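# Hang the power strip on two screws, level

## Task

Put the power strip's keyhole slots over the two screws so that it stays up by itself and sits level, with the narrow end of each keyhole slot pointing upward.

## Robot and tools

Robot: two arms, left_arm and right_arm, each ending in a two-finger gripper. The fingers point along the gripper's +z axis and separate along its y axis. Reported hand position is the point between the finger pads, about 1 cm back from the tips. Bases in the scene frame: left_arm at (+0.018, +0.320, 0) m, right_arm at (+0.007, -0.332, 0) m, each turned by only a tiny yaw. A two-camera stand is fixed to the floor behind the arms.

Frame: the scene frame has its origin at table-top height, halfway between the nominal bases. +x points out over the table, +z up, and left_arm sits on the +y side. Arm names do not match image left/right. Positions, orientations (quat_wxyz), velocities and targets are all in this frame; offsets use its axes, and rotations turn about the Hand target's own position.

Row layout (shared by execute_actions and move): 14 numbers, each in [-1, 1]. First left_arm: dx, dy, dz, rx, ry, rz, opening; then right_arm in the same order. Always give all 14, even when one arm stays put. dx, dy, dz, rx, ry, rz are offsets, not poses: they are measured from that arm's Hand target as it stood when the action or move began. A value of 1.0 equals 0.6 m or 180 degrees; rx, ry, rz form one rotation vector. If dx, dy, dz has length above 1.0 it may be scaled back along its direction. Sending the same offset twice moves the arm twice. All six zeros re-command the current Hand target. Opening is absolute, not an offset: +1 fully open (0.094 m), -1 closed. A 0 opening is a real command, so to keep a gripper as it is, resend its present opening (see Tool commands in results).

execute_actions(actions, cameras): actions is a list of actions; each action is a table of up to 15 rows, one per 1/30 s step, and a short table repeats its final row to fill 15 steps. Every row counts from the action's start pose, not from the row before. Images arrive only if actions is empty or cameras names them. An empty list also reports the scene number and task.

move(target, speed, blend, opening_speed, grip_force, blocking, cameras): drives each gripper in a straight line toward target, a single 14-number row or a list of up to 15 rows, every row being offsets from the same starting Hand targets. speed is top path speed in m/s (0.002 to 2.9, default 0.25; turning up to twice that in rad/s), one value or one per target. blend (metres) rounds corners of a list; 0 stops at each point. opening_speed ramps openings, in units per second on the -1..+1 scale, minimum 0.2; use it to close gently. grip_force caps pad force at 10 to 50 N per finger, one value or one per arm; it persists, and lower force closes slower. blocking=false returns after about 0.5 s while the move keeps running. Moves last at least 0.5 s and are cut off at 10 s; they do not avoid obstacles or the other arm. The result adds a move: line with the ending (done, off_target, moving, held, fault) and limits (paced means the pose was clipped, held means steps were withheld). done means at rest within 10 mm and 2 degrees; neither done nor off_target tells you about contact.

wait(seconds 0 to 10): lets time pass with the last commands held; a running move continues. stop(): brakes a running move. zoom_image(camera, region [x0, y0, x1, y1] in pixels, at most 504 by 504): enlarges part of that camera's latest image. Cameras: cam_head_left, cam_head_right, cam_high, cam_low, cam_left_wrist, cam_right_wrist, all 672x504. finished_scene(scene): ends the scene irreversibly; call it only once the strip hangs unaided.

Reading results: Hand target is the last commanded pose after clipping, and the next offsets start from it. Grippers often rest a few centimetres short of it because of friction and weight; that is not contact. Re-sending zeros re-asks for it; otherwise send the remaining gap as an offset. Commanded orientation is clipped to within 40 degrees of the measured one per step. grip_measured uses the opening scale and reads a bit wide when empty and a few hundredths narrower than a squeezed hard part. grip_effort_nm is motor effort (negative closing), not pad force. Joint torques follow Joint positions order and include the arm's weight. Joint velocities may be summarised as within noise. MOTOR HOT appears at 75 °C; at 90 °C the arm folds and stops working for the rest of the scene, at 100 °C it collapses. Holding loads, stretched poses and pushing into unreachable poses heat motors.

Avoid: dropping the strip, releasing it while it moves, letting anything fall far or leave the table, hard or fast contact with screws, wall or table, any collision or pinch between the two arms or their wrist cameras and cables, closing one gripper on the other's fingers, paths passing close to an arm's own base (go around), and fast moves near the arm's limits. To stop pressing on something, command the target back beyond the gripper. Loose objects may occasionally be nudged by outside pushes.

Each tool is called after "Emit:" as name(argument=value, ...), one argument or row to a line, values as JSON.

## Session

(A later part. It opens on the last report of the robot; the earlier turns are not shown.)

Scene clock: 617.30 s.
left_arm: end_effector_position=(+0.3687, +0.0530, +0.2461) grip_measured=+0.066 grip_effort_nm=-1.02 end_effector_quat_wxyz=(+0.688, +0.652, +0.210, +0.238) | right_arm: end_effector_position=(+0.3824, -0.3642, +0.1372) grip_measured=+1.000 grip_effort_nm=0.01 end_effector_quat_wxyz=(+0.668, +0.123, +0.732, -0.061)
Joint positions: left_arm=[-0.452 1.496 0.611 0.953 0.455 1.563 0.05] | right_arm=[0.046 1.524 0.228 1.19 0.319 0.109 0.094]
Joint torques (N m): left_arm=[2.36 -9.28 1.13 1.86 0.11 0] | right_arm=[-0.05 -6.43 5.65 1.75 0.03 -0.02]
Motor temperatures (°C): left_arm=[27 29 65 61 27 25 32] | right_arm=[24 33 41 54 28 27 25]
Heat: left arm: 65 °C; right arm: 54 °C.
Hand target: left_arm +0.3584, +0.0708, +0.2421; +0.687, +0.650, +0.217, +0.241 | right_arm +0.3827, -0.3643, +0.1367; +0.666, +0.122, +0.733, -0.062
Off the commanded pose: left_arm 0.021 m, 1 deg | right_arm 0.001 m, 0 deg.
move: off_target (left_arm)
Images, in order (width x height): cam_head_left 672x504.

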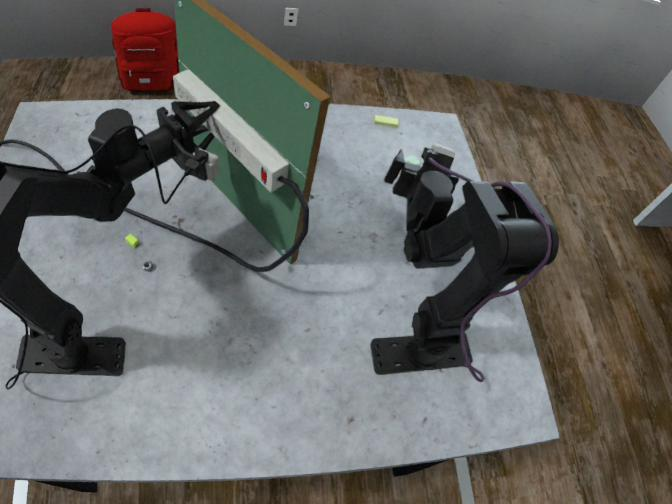

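Emit:
move(
  target=[
    [0.014,-0.022,-0.004,0,0,0.0,-0.12,0,0,0,0,0,0,1],
    [0.014,-0.022,-0.004,0,0,0.0,0.1,0,0,0,0,0,0,1],
    [0.014,-0.022,-0.004,0,0,0.0,0.8,0,0,0,0,0,0,1],
    [-0.12,0.18,-0.01,0,0,0.0,0.8,0,0,0,0,0,0,1],
  ],
  speed=0.1,
  opening_speed=0.8,
  cameras=["cam_head_left","cam_low"],
)

Emit:
zoom_image(
  camera="cam_head_left",
  region=[160, 50, 330, 200],
)

Emit:
zoom_image(
  camera="cam_low",
  region=[260, 150, 440, 310],
)

Scene clock: 627.87 s.
left_arm: end_effector_position=(+0.2893, +0.1776, +0.2400) grip_measured=+0.799 grip_effort_nm=0.07 end_effector_quat_wxyz=(+0.686, +0.650, +0.208, +0.252) | right_arm: end_effector_position=(+0.3824, -0.3642, +0.1372) grip_measured=+1.000 grip_effort_nm=0.01 end_effector_quat_wxyz=(+0.668, +0.123, +0.732, -0.061)
Joint positions: left_arm=[0.013 0.946 0.242 0.815 0.9 1.526 0.085] | right_arm=[0.046 1.524 0.228 1.19 0.319 0.109 0.094]
Joint torques (N m): left_arm=[0.88 -2.17 6.65 1.34 -0.05 -0.16] | right_arm=[-0.06 -6.41 5.68 1.76 0.03 -0.03]
Motor temperatures (°C): left_arm=[26 30 62 60 27 25 32] | right_arm=[24 33 41 54 28 27 25]
Heat: left arm: 62 °C; right arm: 54 °C.
Hand target: left_arm +0.2864, +0.1788, +0.2360; +0.687, +0.651, +0.217, +0.241 | right_arm +0.3827, -0.3643, +0.1367; +0.666, +0.122, +0.733, -0.062
Off the commanded pose: left_arm 0.005 m, 2 deg | right_arm 0.001 m, 0 deg.
move: done
Images, in order (width x height): cam_head_left 672x504, cam_low 672x504.

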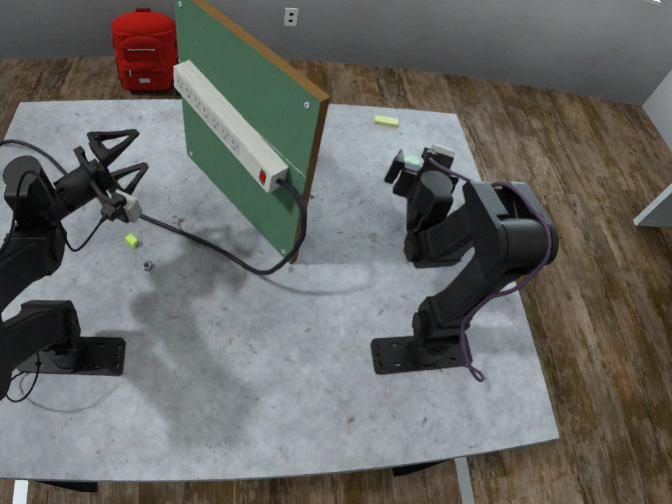

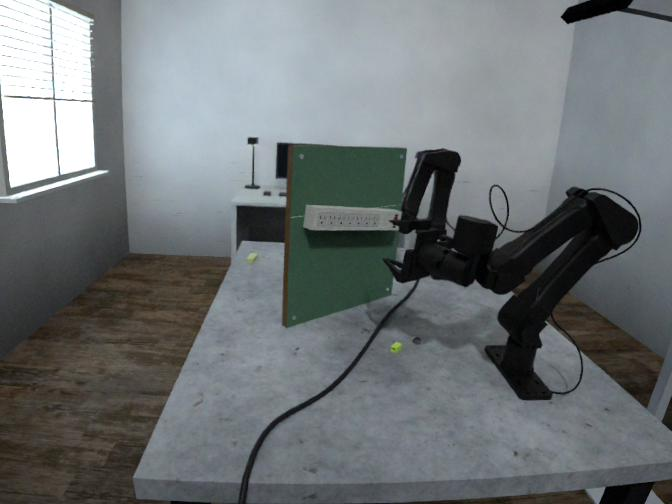

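Scaled by 2.965 from the camera's 672x504 image, which has a finer 960x720 frame.

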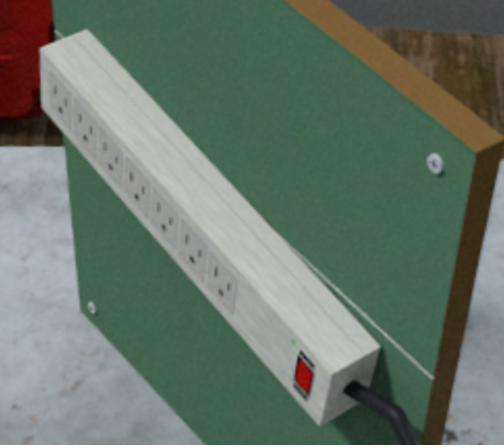

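Scaled by 2.800 from the camera's 672x504 image, which has a finer 960x720 frame.

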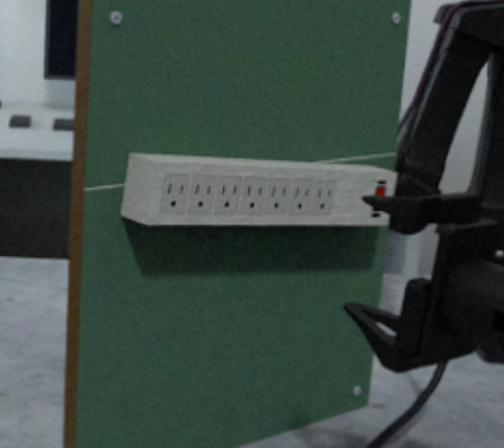

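Emit:
move(
  target=[
    [0,0,0.157,0,0,0,-1,0,0,0,0,0,0,1],
    [0.18,0.033,0.157,0,0,0,-1,0,0,0,0,0,0,1],
    [0.271,-0.113,0.157,0,0,0,-1,0,0,0,0,0,0,1],
    [0.271,-0.113,0.115,0,0,0,-1,0,0,0,0,0,0,1],
  ],
  speed=[0.2,0.2,0.12,0.05],
  blend=[0.03,0.03,0,0],
  cameras=["cam_head_left","cam_low"],
)

Emit:
zoom_image(
  camera="cam_head_left",
  region=[160, 50, 330, 200],
)

Emit:
zoom_image(
  camera="cam_low",
  region=[260, 150, 440, 310],
)

Scene clock: 642.00 s.
left_arm: end_effector_position=(+0.4483, +0.1124, +0.3130) grip_measured=-0.988 grip_effort_nm=-0.63 end_effector_quat_wxyz=(+0.689, +0.648, +0.212, +0.245) | right_arm: end_effector_position=(+0.3824, -0.3642, +0.1372) grip_measured=+1.000 grip_effort_nm=0.01 end_effector_quat_wxyz=(+0.668, +0.123, +0.732, -0.061)
Joint positions: left_arm=[-0.184 1.573 0.975 0.689 0.707 1.537 0.001] | right_arm=[0.046 1.524 0.228 1.19 0.319 0.109 0.094]
Joint torques (N m): left_arm=[-0.12 -5.68 6.78 1.78 -0.07 0.01] | right_arm=[-0.03 -6.45 5.68 1.75 0.03 -0.03]
Motor temperatures (°C): left_arm=[26 30 62 57 27 25 31] | right_arm=[24 33 41 54 28 27 25]
Heat: left arm: 62 °C; right arm: 54 °C.
Hand target: left_arm +0.4490, +0.1109, +0.3051; +0.687, +0.650, +0.217, +0.241 | right_arm +0.3827, -0.3643, +0.1367; +0.666, +0.122, +0.733, -0.062
Off the commanded pose: left_arm 0.008 m, 1 deg | right_arm 0.001 m, 0 deg.
move: done
Images, in order (width x height): cam_head_left 672x504, cam_low 672x504.

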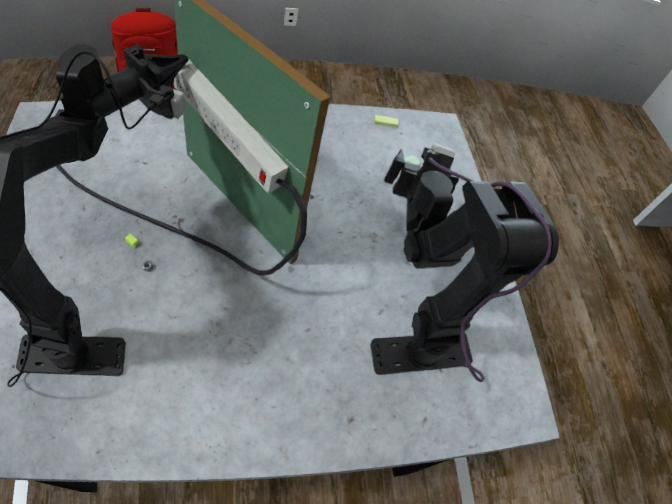

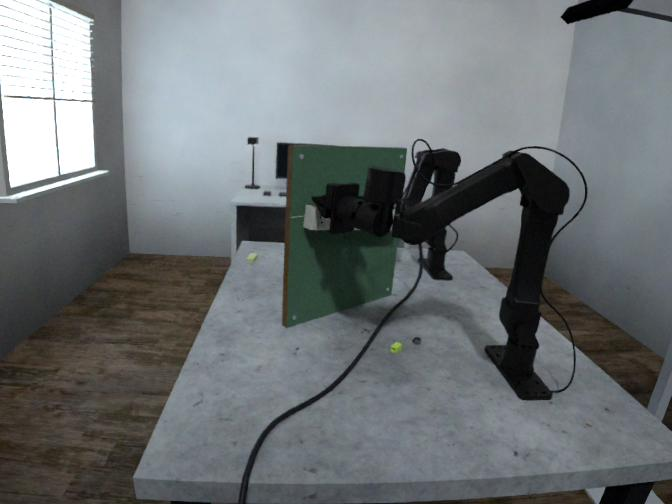

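Scaled by 2.965 from the camera's 672x504 image, which has a finer 960x720 frame.

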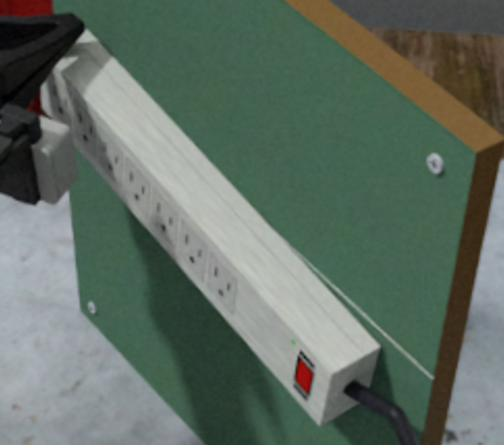

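Scaled by 2.800 from the camera's 672x504 image, which has a finer 960x720 frame.

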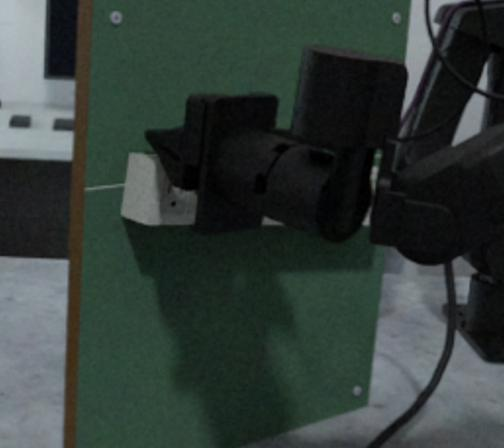

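Fingers above; descend.

Emit:
move(
  target=[
    [0,0,-0.04,0,0,0,-1,0,0,0,0,0,0,1],
  ],
  speed=0.03,
  cameras=["cam_head_left"],
)

Emit:
zoom_image(
  camera="cam_head_left",
  region=[160, 50, 330, 200],
)

Scene clock: 647.00 s.
left_arm: end_effector_position=(+0.4482, +0.1125, +0.2931) grip_measured=-0.988 grip_effort_nm=-0.62 end_effector_quat_wxyz=(+0.691, +0.646, +0.209, +0.249) | right_arm: end_effector_position=(+0.3824, -0.3642, +0.1372) grip_measured=+1.000 grip_effort_nm=0.01 end_effector_quat_wxyz=(+0.668, +0.123, +0.732, -0.061)
Joint positions: left_arm=[-0.184 1.609 0.915 0.797 0.706 1.538 0.001] | right_arm=[0.046 1.524 0.228 1.19 0.319 0.109 0.094]
Joint torques (N m): left_arm=[-0.27 -5.35 6.46 1.68 -0.07 0.05] | right_arm=[-0.03 -6.48 5.61 1.75 0.03 -0.01]
Motor temperatures (°C): left_arm=[26 30 61 57 27 25 31] | right_arm=[24 33 41 54 28 27 25]
Heat: left arm: 61 °C; right arm: 54 °C.
Hand target: left_arm +0.4490, +0.1109, +0.2811; +0.687, +0.650, +0.217, +0.241 | right_arm +0.3827, -0.3643, +0.1367; +0.666, +0.122, +0.733, -0.062
Off the commanded pose: left_arm 0.012 m, 2 deg | right_arm 0.001 m, 0 deg.
move: off_target (left_arm)
Images, in order (width x height): cam_head_left 672x504.

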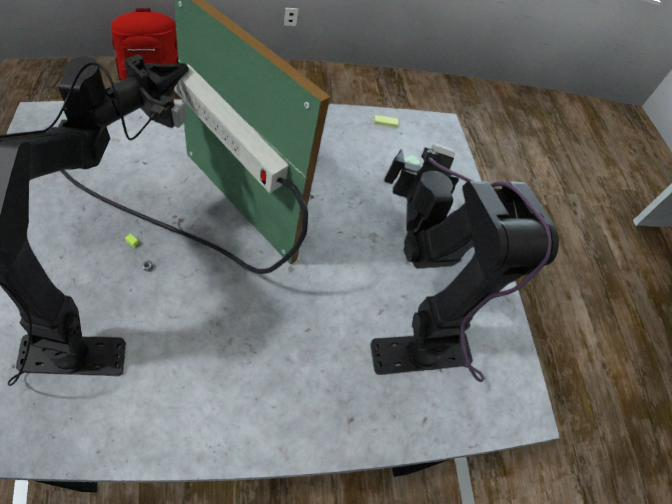

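Scaled by 2.965 from the camera's 672x504 image, which has a finer 960x720 frame.

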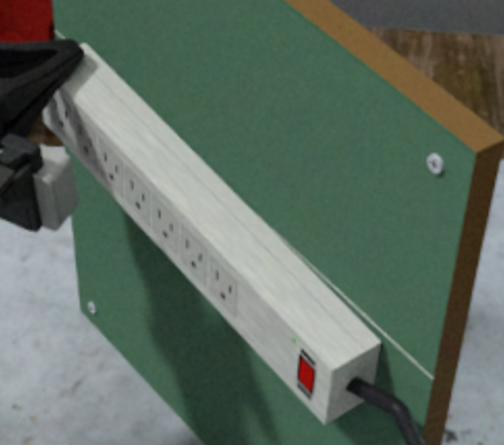

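Emit:
move(
  target=[
    [0,0,-0.03,0,0,0,-1,0,0,0,0,0,0,1],
  ],
  speed=0.03,
  cameras=["cam_head_left"],
)

Emit:
zoom_image(
  camera="cam_head_left",
  region=[160, 50, 330, 200],
)

Scene clock: 652.40 s.
left_arm: end_effector_position=(+0.4484, +0.1127, +0.2788) grip_measured=-0.988 grip_effort_nm=-0.62 end_effector_quat_wxyz=(+0.693, +0.643, +0.205, +0.254) | right_arm: end_effector_position=(+0.3824, -0.3642, +0.1372) grip_measured=+1.000 grip_effort_nm=0.01 end_effector_quat_wxyz=(+0.668, +0.123, +0.732, -0.061)
Joint positions: left_arm=[-0.184 1.644 0.875 0.885 0.705 1.538 0.001] | right_arm=[0.046 1.524 0.228 1.19 0.319 0.109 0.094]
Joint torques (N m): left_arm=[-0.35 -5.33 5.91 1.66 -0.05 0.01] | right_arm=[-0.01 -6.42 5.68 1.75 0.02 -0.01]
Motor temperatures (°C): left_arm=[26 30 61 57 27 25 31] | right_arm=[24 33 41 54 28 27 25]
Heat: left arm: 61 °C; right arm: 54 °C.
Hand target: left_arm +0.4490, +0.1109, +0.2629; +0.687, +0.651, +0.217, +0.241 | right_arm +0.3827, -0.3643, +0.1367; +0.666, +0.122, +0.733, -0.062
Off the commanded pose: left_arm 0.016 m, 2 deg | right_arm 0.001 m, 0 deg.
move: off_target (left_arm)
Images, in order (width x height): cam_head_left 672x504.

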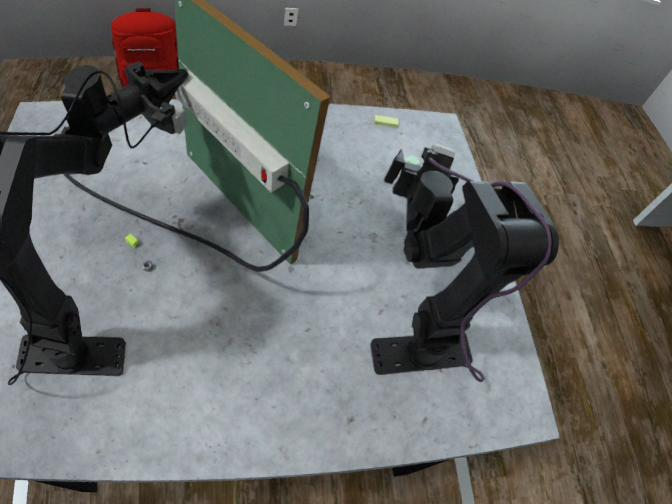

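Scaled by 2.965 from the camera's 672x504 image, which has a finer 960x720 frame.

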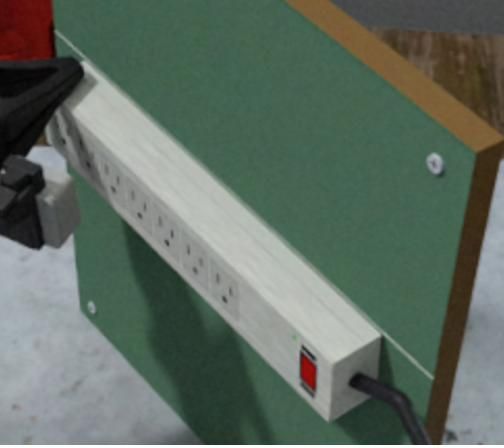

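Emit:
move(
  target=[
    [0,0,0.05,0,0,0,-1,0,0,0,0,0,0,1],
    [-0.1,0.16,0.05,0,0,0,-1,0,0,0,0,0,0,1],
  ],
  speed=0.12,
  cameras=["cam_head_left","cam_low"],
)

Emit:
zoom_image(
  camera="cam_head_left",
  region=[160, 50, 330, 200],
)

Emit:
zoom_image(
  camera="cam_low",
  region=[260, 150, 440, 310],
)

Scene clock: 660.83 s.
left_arm: end_effector_position=(+0.3948, +0.2064, +0.2922) grip_measured=-0.988 grip_effort_nm=-0.62 end_effector_quat_wxyz=(+0.684, +0.652, +0.213, +0.248) | right_arm: end_effector_position=(+0.3824, -0.3642, +0.1372) grip_measured=+1.000 grip_effort_nm=0.01 end_effector_quat_wxyz=(+0.668, +0.123, +0.732, -0.061)
Joint positions: left_arm=[0.122 1.371 0.707 0.776 1.007 1.508 0.001] | right_arm=[0.046 1.524 0.228 1.19 0.319 0.109 0.094]
Joint torques (N m): left_arm=[0.5 -6.19 6.31 1.41 0.05 -0.13] | right_arm=[-0.06 -6.43 5.68 1.75 0.03 -0.02]
Motor temperatures (°C): left_arm=[26 30 61 56 27 25 31] | right_arm=[24 33 41 54 28 27 25]
Heat: left arm: 61 °C; right arm: 54 °C.
Hand target: left_arm +0.3890, +0.2070, +0.2930; +0.687, +0.650, +0.217, +0.241 | right_arm +0.3827, -0.3643, +0.1367; +0.666, +0.122, +0.733, -0.062
Off the commanded pose: left_arm 0.006 m, 1 deg | right_arm 0.001 m, 0 deg.
move: done
Images, in order (width x height): cam_head_left 672x504, cam_low 672x504.

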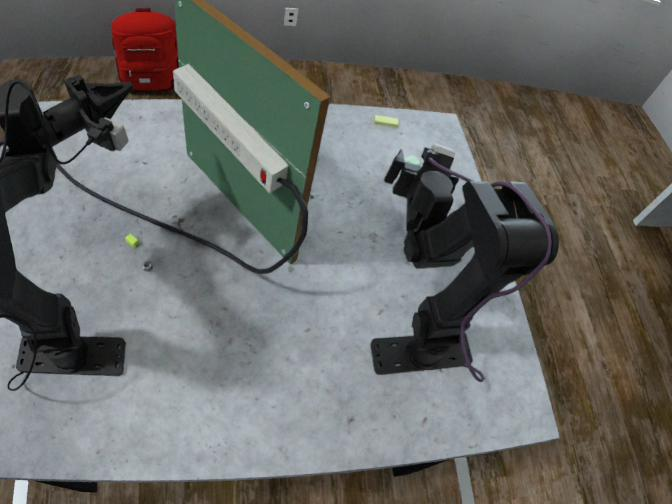

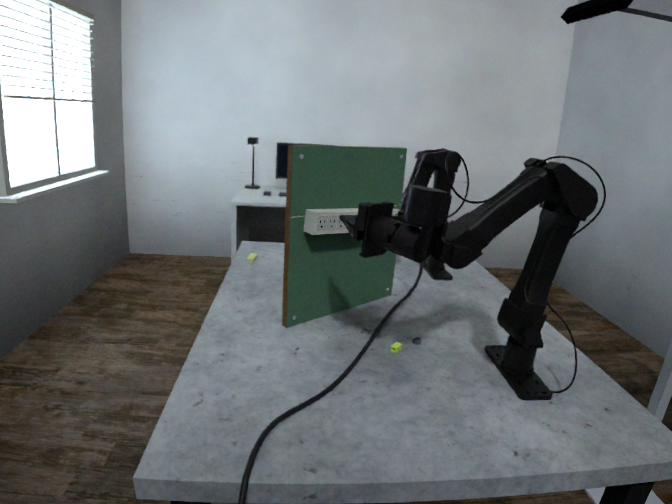

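Scaled by 2.965 from the camera's 672x504 image, which has a finer 960x720 frame.

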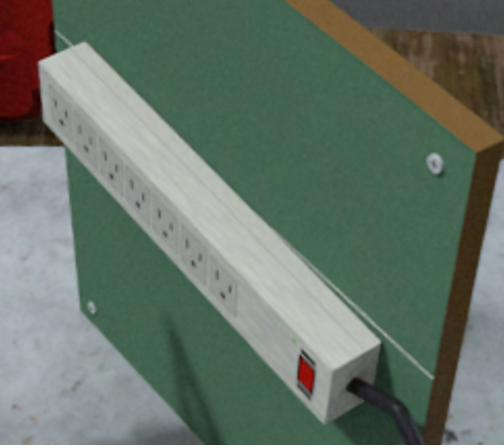

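Scaled by 2.800 from the camera's 672x504 image, which has a finer 960x720 frame.

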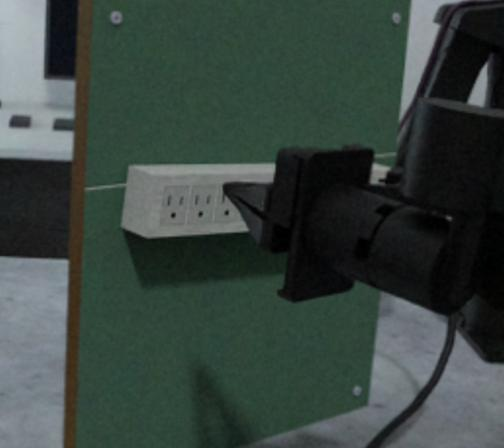

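Emit:
move(
  target=[
    [-0.1325,-0.1015,0.035,0,0,0,-1,0,0,0,0,0,0,1],
    [-0.041,-0.248,0.035,0,0,0,-1,0,0,0,0,0,0,1],
    [-0.041,-0.248,-0.06,0,0,0,-1,0,0,0,0,0,0,1],
  ],
  speed=[0.2,0.12,0.04],
  cameras=["cam_head_left"],
)

Emit:
zoom_image(
  camera="cam_head_left",
  region=[160, 50, 330, 200],
)

Scene clock: 673.13 s.
left_arm: end_effector_position=(+0.3648, +0.0603, +0.2760) grip_measured=-0.988 grip_effort_nm=-0.62 end_effector_quat_wxyz=(+0.698, +0.637, +0.204, +0.255) | right_arm: end_effector_position=(+0.3824, -0.3642, +0.1372) grip_measured=+1.000 grip_effort_nm=0.01 end_effector_quat_wxyz=(+0.668, +0.123, +0.732, -0.061)
Joint positions: left_arm=[-0.446 1.415 0.63 0.902 0.443 1.561 0.001] | right_arm=[0.046 1.524 0.228 1.19 0.319 0.109 0.094]
Joint torques (N m): left_arm=[-0.38 -3.56 6 1.54 -0.1 0.02] | right_arm=[-0.03 -6.45 5.7 1.74 0.03 -0.02]
Motor temperatures (°C): left_arm=[26 31 61 56 27 24 31] | right_arm=[24 33 40 54 28 27 25]
Heat: left arm: 61 °C; right arm: 54 °C.
Hand target: left_arm +0.3644, +0.0582, +0.2570; +0.687, +0.650, +0.217, +0.241 | right_arm +0.3827, -0.3643, +0.1367; +0.666, +0.122, +0.733, -0.062
Off the commanded pose: left_arm 0.019 m, 3 deg | right_arm 0.001 m, 0 deg.
move: off_target (left_arm)
Images, in order (width x height): cam_head_left 672x504.

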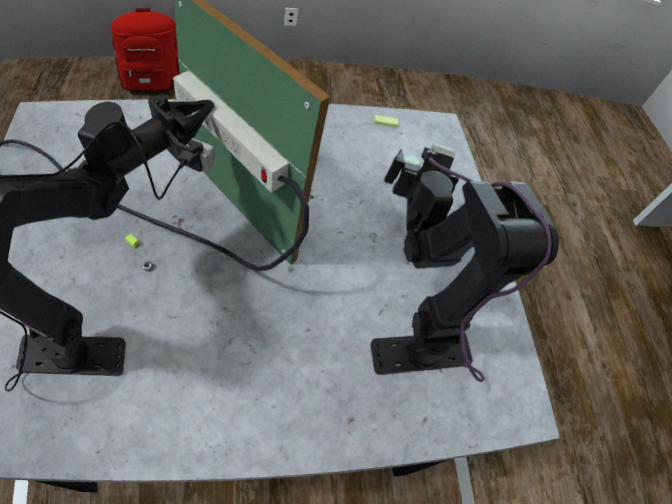

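Scaled by 2.965 from the camera's 672x504 image, which has a finer 960x720 frame.

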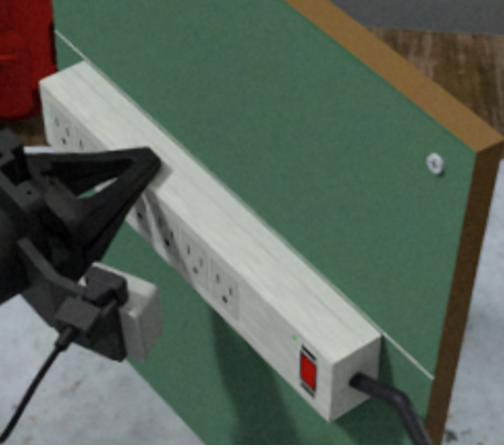

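Emit:
move(
  target=[
    [0.01,0.005,-0.04,0,0,0,-1,0,0,0,0,0,0,1],
    [0,0,0.05,0,0,0,-1,0,0,0,0,0,0,1],
    [-0.07,0.14,0.05,0,0,0,-1,0,0,0,0,0,0,1],
  ],
  speed=[0.04,0.06,0.12],
  cameras=["cam_head_left"],
)

Emit:
zoom_image(
  camera="cam_head_left",
  region=[160, 50, 330, 200],
)

Scene clock: 682.20 s.
left_arm: end_effector_position=(+0.3257, +0.1402, +0.2915) grip_measured=-0.988 grip_effort_nm=-0.62 end_effector_quat_wxyz=(+0.687, +0.649, +0.208, +0.252) | right_arm: end_effector_position=(+0.3824, -0.3642, +0.1372) grip_measured=+1.000 grip_effort_nm=0.01 end_effector_quat_wxyz=(+0.668, +0.123, +0.732, -0.061)
Joint positions: left_arm=[-0.174 1.057 0.51 0.64 0.713 1.551 0.001] | right_arm=[0.046 1.524 0.228 1.19 0.319 0.109 0.094]
Joint torques (N m): left_arm=[0.51 -3.26 6.76 1.58 0.05 -0.19] | right_arm=[-0.02 -6.46 5.7 1.77 0.03 -0.02]
Motor temperatures (°C): left_arm=[26 30 60 54 27 24 31] | right_arm=[24 33 40 54 28 27 25]
Heat: left arm: 60 °C; right arm: 54 °C.
Hand target: left_arm +0.3224, +0.1422, +0.2871; +0.687, +0.650, +0.217, +0.241 | right_arm +0.3827, -0.3643, +0.1367; +0.666, +0.122, +0.733, -0.062
Off the commanded pose: left_arm 0.006 m, 2 deg | right_arm 0.001 m, 0 deg.
move: done
Images, in order (width x height): cam_head_left 672x504.

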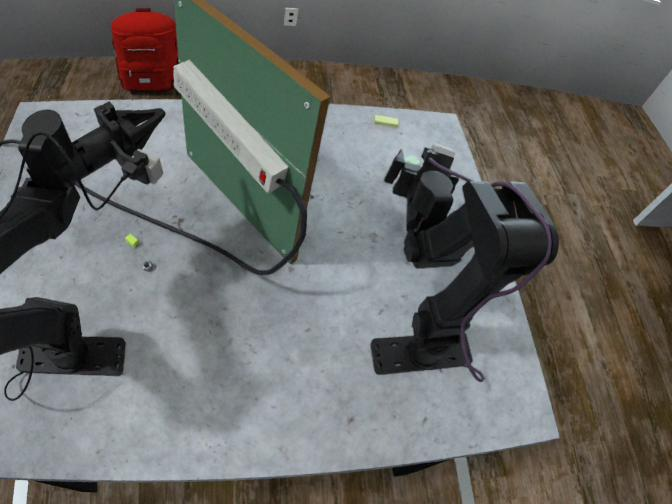

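Scaled by 2.965 from the camera's 672x504 image, which has a finer 960x720 frame.

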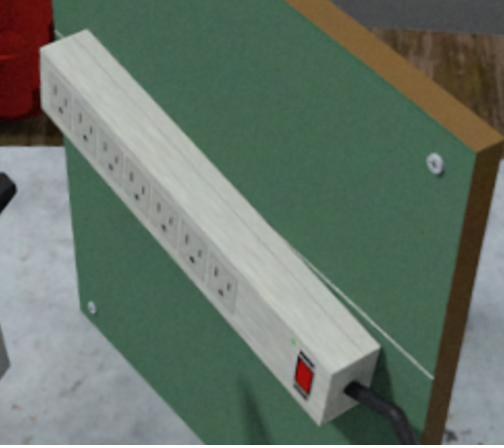

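Emit:
wait(
  seconds=0.3,
  cameras=["all"],
)

Emit:
zoom_image(
  camera="cam_low",
  region=[270, 170, 420, 280],
)

Emit:
zoom_image(
  camera="cam_head_right",
  region=[0, 0, 250, 190],
)

Scene clock: 694.97 s.
left_arm: end_effector_position=(+0.3256, +0.1401, +0.2915) grip_measured=-0.988 grip_effort_nm=-0.62 end_effector_quat_wxyz=(+0.687, +0.649, +0.208, +0.252) | right_arm: end_effector_position=(+0.3824, -0.3642, +0.1372) grip_measured=+1.000 grip_effort_nm=0.01 end_effector_quat_wxyz=(+0.668, +0.123, +0.732, -0.061)
Joint positions: left_arm=[-0.174 1.057 0.51 0.64 0.714 1.551 0.001] | right_arm=[0.046 1.524 0.228 1.19 0.319 0.109 0.094]
Joint torques (N m): left_arm=[0.7 -3.34 7.02 1.51 0.09 -0.21] | right_arm=[-0.05 -6.42 5.68 1.75 0.03 -0.03]
Motor temperatures (°C): left_arm=[26 30 59 54 27 24 31] | right_arm=[24 33 40 54 28 27 25]
Heat: left arm: 59 °C; right arm: 54 °C.
Hand target: left_arm +0.3224, +0.1422, +0.2871; +0.687, +0.650, +0.217, +0.241 | right_arm +0.3827, -0.3643, +0.1367; +0.666, +0.122, +0.733, -0.062
Tool commands: left_gripper/opening=-1.0 right_gripper/opening=+1.0
Off the commanded pose: left_arm 0.006 m, 2 deg | right_arm 0.001 m, 0 deg.
wait: 0.30 s; at rest from the start

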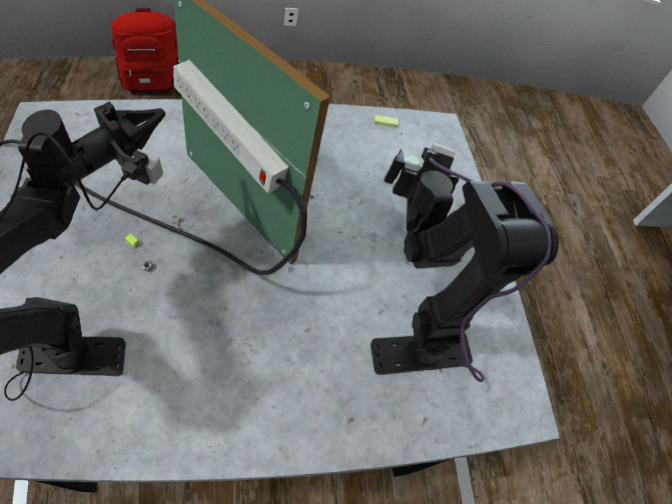

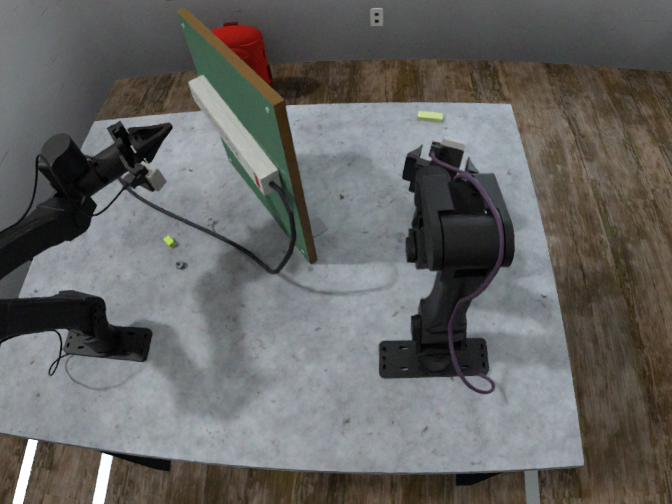

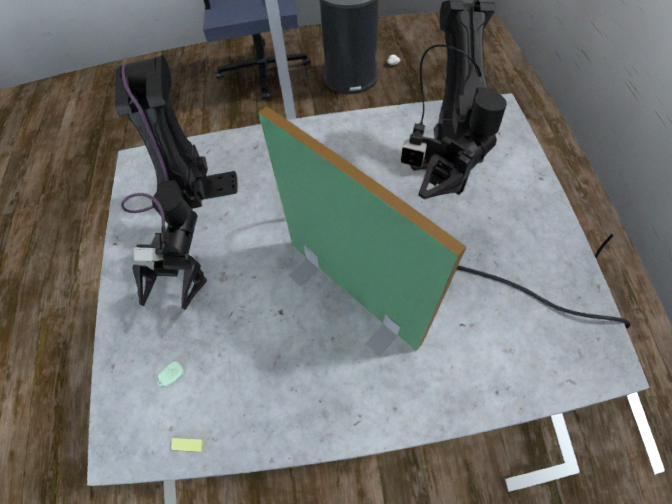

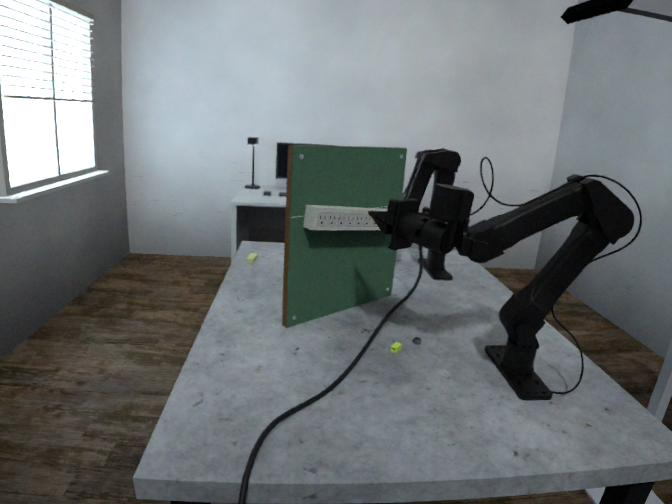

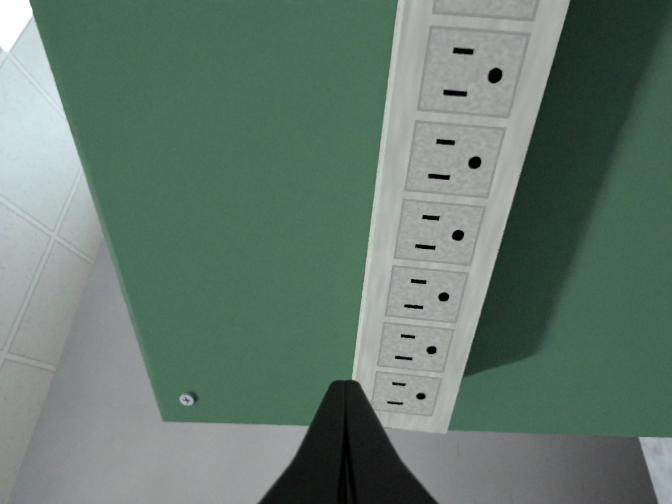

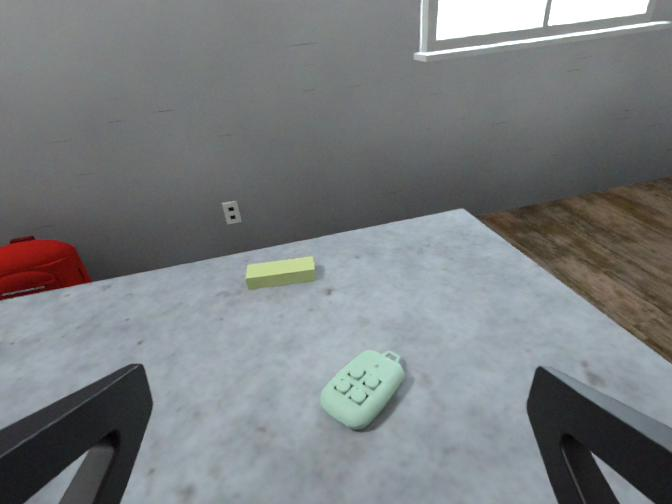

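Scaled by 3.360 from the camera's 672x504 image, which has a finer 960x720 frame.

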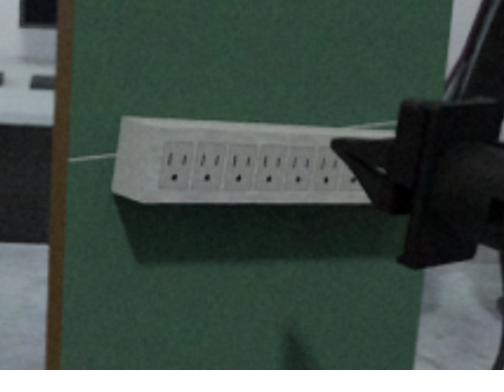

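Scaled by 2.016 from the camera's 672x504 image, which has a finer 960x720 frame.

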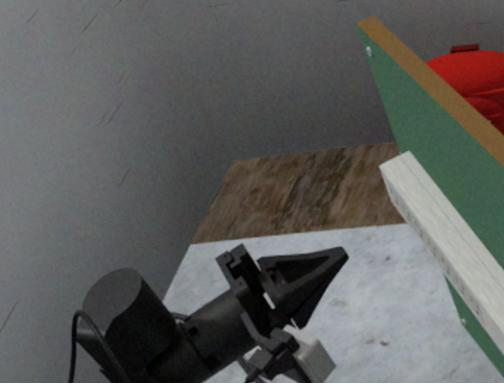

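Emit:
move(
  target=[
    [0.07,0.03,0.04,0,0,0,-1,0,0,0,0,0,0,1],
    [0.219,-0.06,0.04,0,0,0,-1,0,0,0,0,0,0,1],
    [0.219,-0.06,-0.08,0,0,0,-1,0,0,0,0,0,0,1],
    [0.17,0.02,-0.04,0,0,0,-1,0,0,0,0,0,0,1],
    [0.1,0.12,-0.02,0,0,0,-1,0,0,0,0,0,0,1],
  ],
  speed=[0.2,0.15,0.04,0.05,0.15],
  blend=[0.02,0,0,0,0],
  cameras=["cam_head_left"],
)

Emit:
zoom_image(
  camera="cam_head_left",
  region=[160, 50, 330, 200],
)

Scene clock: 716.43 s.
left_arm: end_effector_position=(+0.3873, +0.2132, +0.2771) grip_measured=-0.988 grip_effort_nm=-0.62 end_effector_quat_wxyz=(+0.686, +0.651, +0.207, +0.252) | right_arm: end_effector_position=(+0.3824, -0.3642, +0.1372) grip_measured=+1.000 grip_effort_nm=0.01 end_effector_quat_wxyz=(+0.668, +0.123, +0.732, -0.061)
Joint positions: left_arm=[0.152 1.385 0.638 0.88 1.038 1.5 0.001] | right_arm=[0.046 1.524 0.228 1.19 0.319 0.109 0.094]
Joint torques (N m): left_arm=[0.68 -5.93 5.91 1.3 0.07 -0.19] | right_arm=[-0.05 -6.48 5.67 1.76 0.02 -0.02]
Motor temperatures (°C): left_arm=[26 30 58 53 26 24 31] | right_arm=[24 33 40 54 28 27 25]
Heat: left arm: 58 °C; right arm: 54 °C.
Hand target: left_arm +0.3824, +0.2141, +0.2750; +0.687, +0.651, +0.217, +0.241 | right_arm +0.3827, -0.3643, +0.1367; +0.666, +0.122, +0.733, -0.062
Off the commanded pose: left_arm 0.005 m, 2 deg | right_arm 0.001 m, 0 deg.
move: done
Images, in order (width x height): cam_head_left 672x504.

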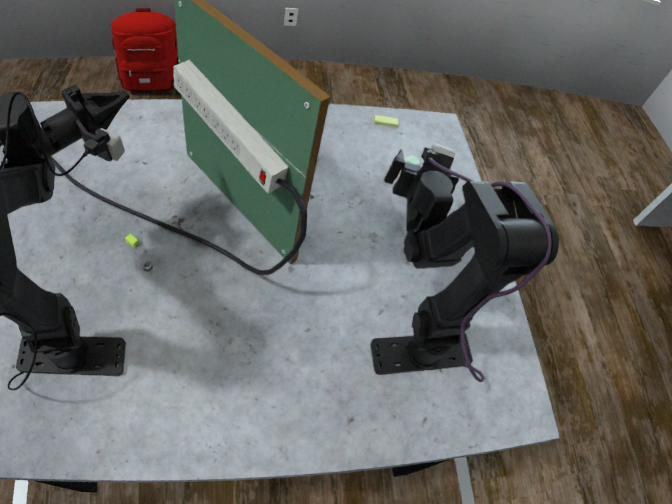

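Scaled by 2.965 from the camera's 672x504 image, which has a finer 960x720 frame.

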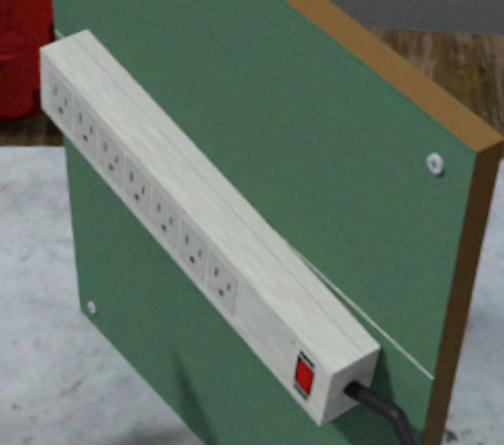

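Emit:
move(
  target=[
    [-0.15,0.2,0.08,0,0,0,-1,-0.35,0.1,0.13,-0.213,0.437,0.232,0.2],
    [-0.15,0.2,0.08,0,0,0,-1,-0.25,0.62,0.1,-0.213,0.437,0.232,0.2],
    [-0.15,0.2,0.08,0,0,0,-1,-0.171,0.773,0.0,-0.213,0.437,0.232,0.2],
  ],
  blend=[0.04,0.04,0],
  cameras=["cam_head_left","cam_right_wrist"],
)

Scene clock: 737.97 s.
left_arm: end_effector_position=(+0.2958, +0.3340, +0.3219) grip_measured=-0.988 grip_effort_nm=-0.62 end_effector_quat_wxyz=(+0.656, +0.659, +0.254, +0.266) | right_arm: end_effector_position=(+0.1798, +0.0082, +0.1887) grip_measured=+0.203 grip_effort_nm=-0.13 end_effector_quat_wxyz=(+0.054, +0.429, +0.901, +0.026)
Joint positions: left_arm=[0.771 1.149 0.606 1.103 1.568 1.028 0.001] | right_arm=[1.133 1.998 2.077 -1.6 0.108 2.037 0.057]
Joint torques (N m): left_arm=[0.73 -3.47 6.76 0.87 -0.35 -0.11] | right_arm=[-8.9 11.06 20.79 2.46 0.76 -6]
Motor temperatures (°C): left_arm=[26 30 57 50 26 24 31] | right_arm=[25 34 45 54 28 31 25]
Heat: left arm: 57 °C; right arm: 54 °C.
Hand target: left_arm +0.2924, +0.3342, +0.3230; +0.687, +0.651, +0.217, +0.241 | right_arm +0.2799, +0.0996, +0.1368; +0.058, +0.100, +0.993, -0.036
Off the commanded pose: left_arm 0.004 m, 6 deg | right_arm 0.145 m, 98 deg; orientation clipped.
joint read past its limit (right arm) — joint 4 (wrist pitch), lower limit.
joint sent to its limit (left arm) — joint 5 (wrist yaw), upper limit. The joint targets are off in orientation, not in position.
move: off_target (left_arm, right_arm); limits=paced
Images, in order (width x height): cam_head_left 672x504, cam_right_wrist 672x504.

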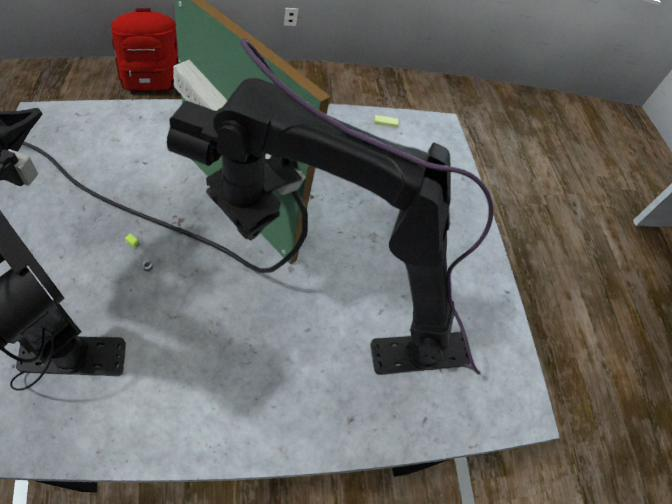

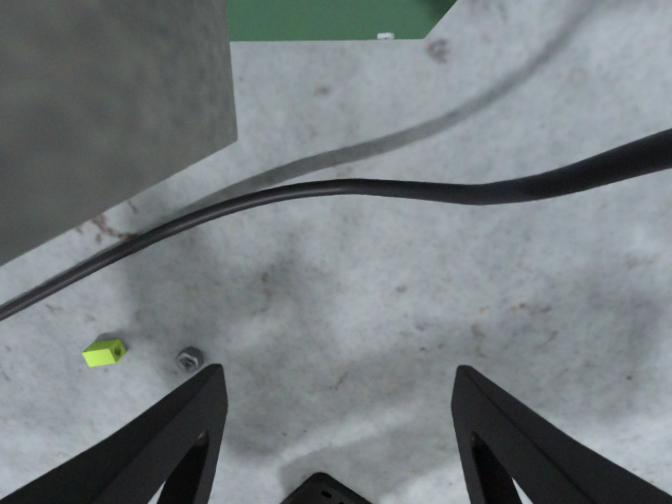

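Emit:
move(
  target=[
    [0,0,0,0,0,0,-1,-0.12,-0.13,0.09,0,0,0.1,0.2],
    [0,0,0,0,0,0,-1,-0.12,-0.13,0.09,0,0,0.3,0.2],
  ],
  cameras=["cam_head_left","cam_right_wrist"],
)

Scene clock: 754.70 s.
left_arm: end_effector_position=(+0.2958, +0.3340, +0.3219) grip_measured=-0.988 grip_effort_nm=-0.62 end_effector_quat_wxyz=(+0.656, +0.659, +0.254, +0.266) | right_arm: end_effector_position=(+0.2038, +0.0173, +0.1943) grip_measured=+0.203 grip_effort_nm=-0.12 end_effector_quat_wxyz=(+0.073, -0.362, +0.929, -0.004)
Joint positions: left_arm=[0.771 1.149 0.606 1.103 1.568 1.028 0.001] | right_arm=[1.086 2.035 2.151 -1.582 0.104 0.356 0.056]
Joint torques (N m): left_arm=[0.76 -3.33 6.71 0.86 -0.32 -0.1] | right_arm=[-0.68 -11.96 7.69 0.44 0.03 -0.06]
Motor temperatures (°C): left_arm=[26 29 57 48 26 24 31] | right_arm=[26 34 51 56 28 69 25]
Heat: left arm: 57 °C; right arm: 69 °C.
Hand target: left_arm +0.2924, +0.3342, +0.3230; +0.687, +0.651, +0.217, +0.241 | right_arm +0.2080, +0.0215, +0.1907; +0.068, -0.362, +0.930, -0.006
Off the commanded pose: left_arm 0.004 m, 6 deg | right_arm 0.007 m, 1 deg.
joint read past its limit (right arm) — joint 4 (wrist pitch), lower limit.
joint sent to its limit (left arm) — joint 5 (wrist yaw), upper limit. The joint targets are off in orientation, not in position.
joint sent to its limit (right arm) — joint 4 (wrist pitch), lower limit. The joint targets still meet the commanded pose.
move: off_target (left_arm); limits=paced
Images, in order (width x height): cam_head_left 672x504, cam_right_wrist 672x504.

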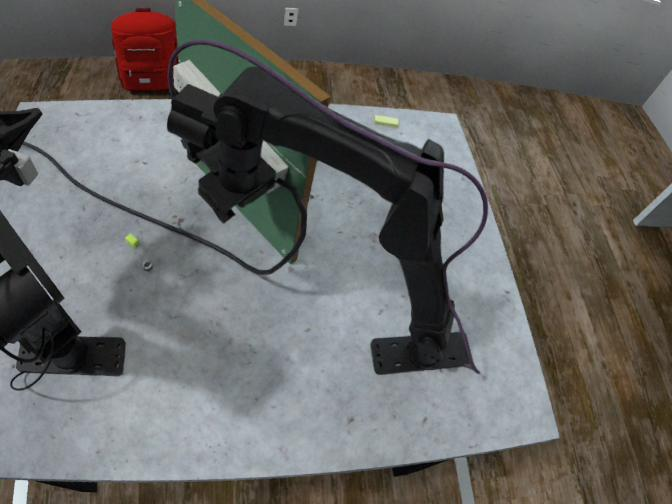

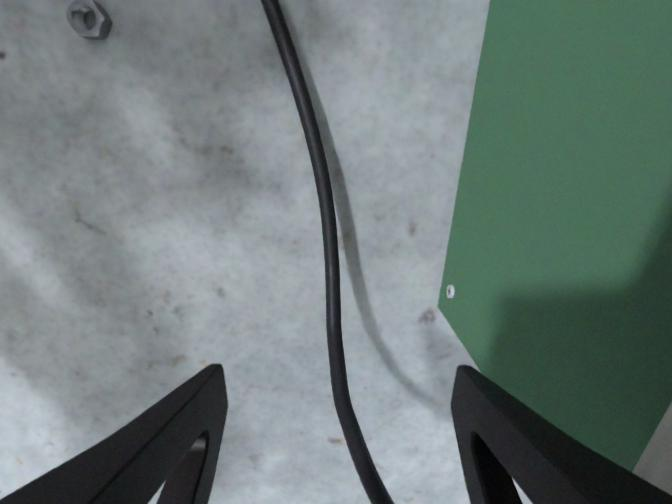

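Emit:
move(
  target=[
    [0,0,0,0,0,0,-1,0.02,0.01,-0.22,0,0,0,0.2],
  ],
  speed=0.15,
  cameras=["cam_head_left","cam_right_wrist"],
)

Scene clock: 760.97 s.
left_arm: end_effector_position=(+0.2958, +0.3340, +0.3219) grip_measured=-0.988 grip_effort_nm=-0.62 end_effector_quat_wxyz=(+0.656, +0.659, +0.254, +0.266) | right_arm: end_effector_position=(+0.2190, +0.0296, +0.0704) grip_measured=+0.203 grip_effort_nm=-0.12 end_effector_quat_wxyz=(+0.076, -0.361, +0.930, -0.001)
Joint positions: left_arm=[0.771 1.149 0.606 1.103 1.568 1.028 0.001] | right_arm=[1.066 2.046 1.667 -1.077 0.101 0.337 0.056]
Joint torques (N m): left_arm=[0.7 -3.17 6.54 0.87 -0.26 -0.11] | right_arm=[-0.62 -12.85 5.76 0.56 0.03 -0.06]
Motor temperatures (°C): left_arm=[26 29 57 47 26 24 30] | right_arm=[26 36 48 54 28 58 25]
Heat: left arm: 57 °C; right arm: 58 °C.
Hand target: left_arm +0.2924, +0.3342, +0.3230; +0.687, +0.651, +0.217, +0.241 | right_arm +0.2201, +0.0276, +0.0588; +0.068, -0.361, +0.930, -0.006
Off the commanded pose: left_arm 0.004 m, 6 deg | right_arm 0.012 m, 1 deg.
joint sent to its limit (left arm) — joint 5 (wrist yaw), upper limit. The joint targets are off in orientation, not in position.
move: off_target (left_arm, right_arm)
Images, in order (width x height): cam_head_left 672x504, cam_right_wrist 672x504.

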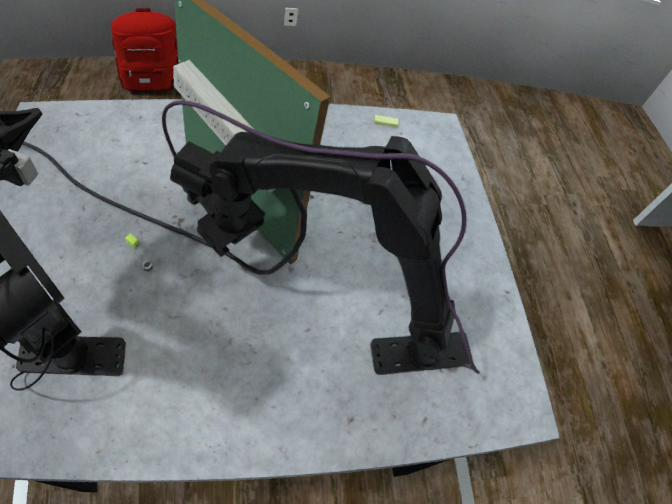

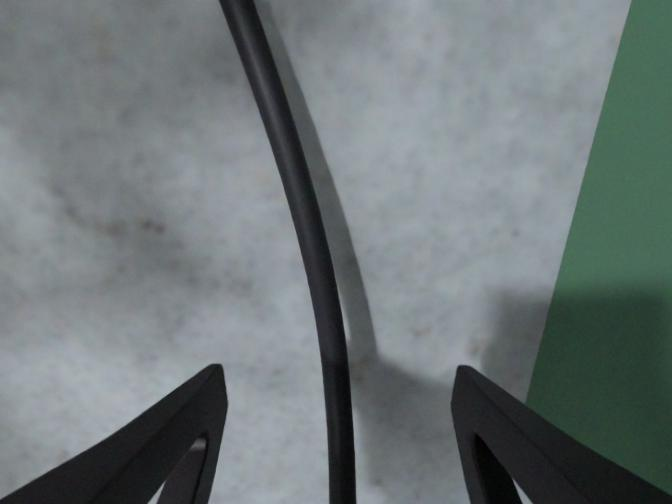

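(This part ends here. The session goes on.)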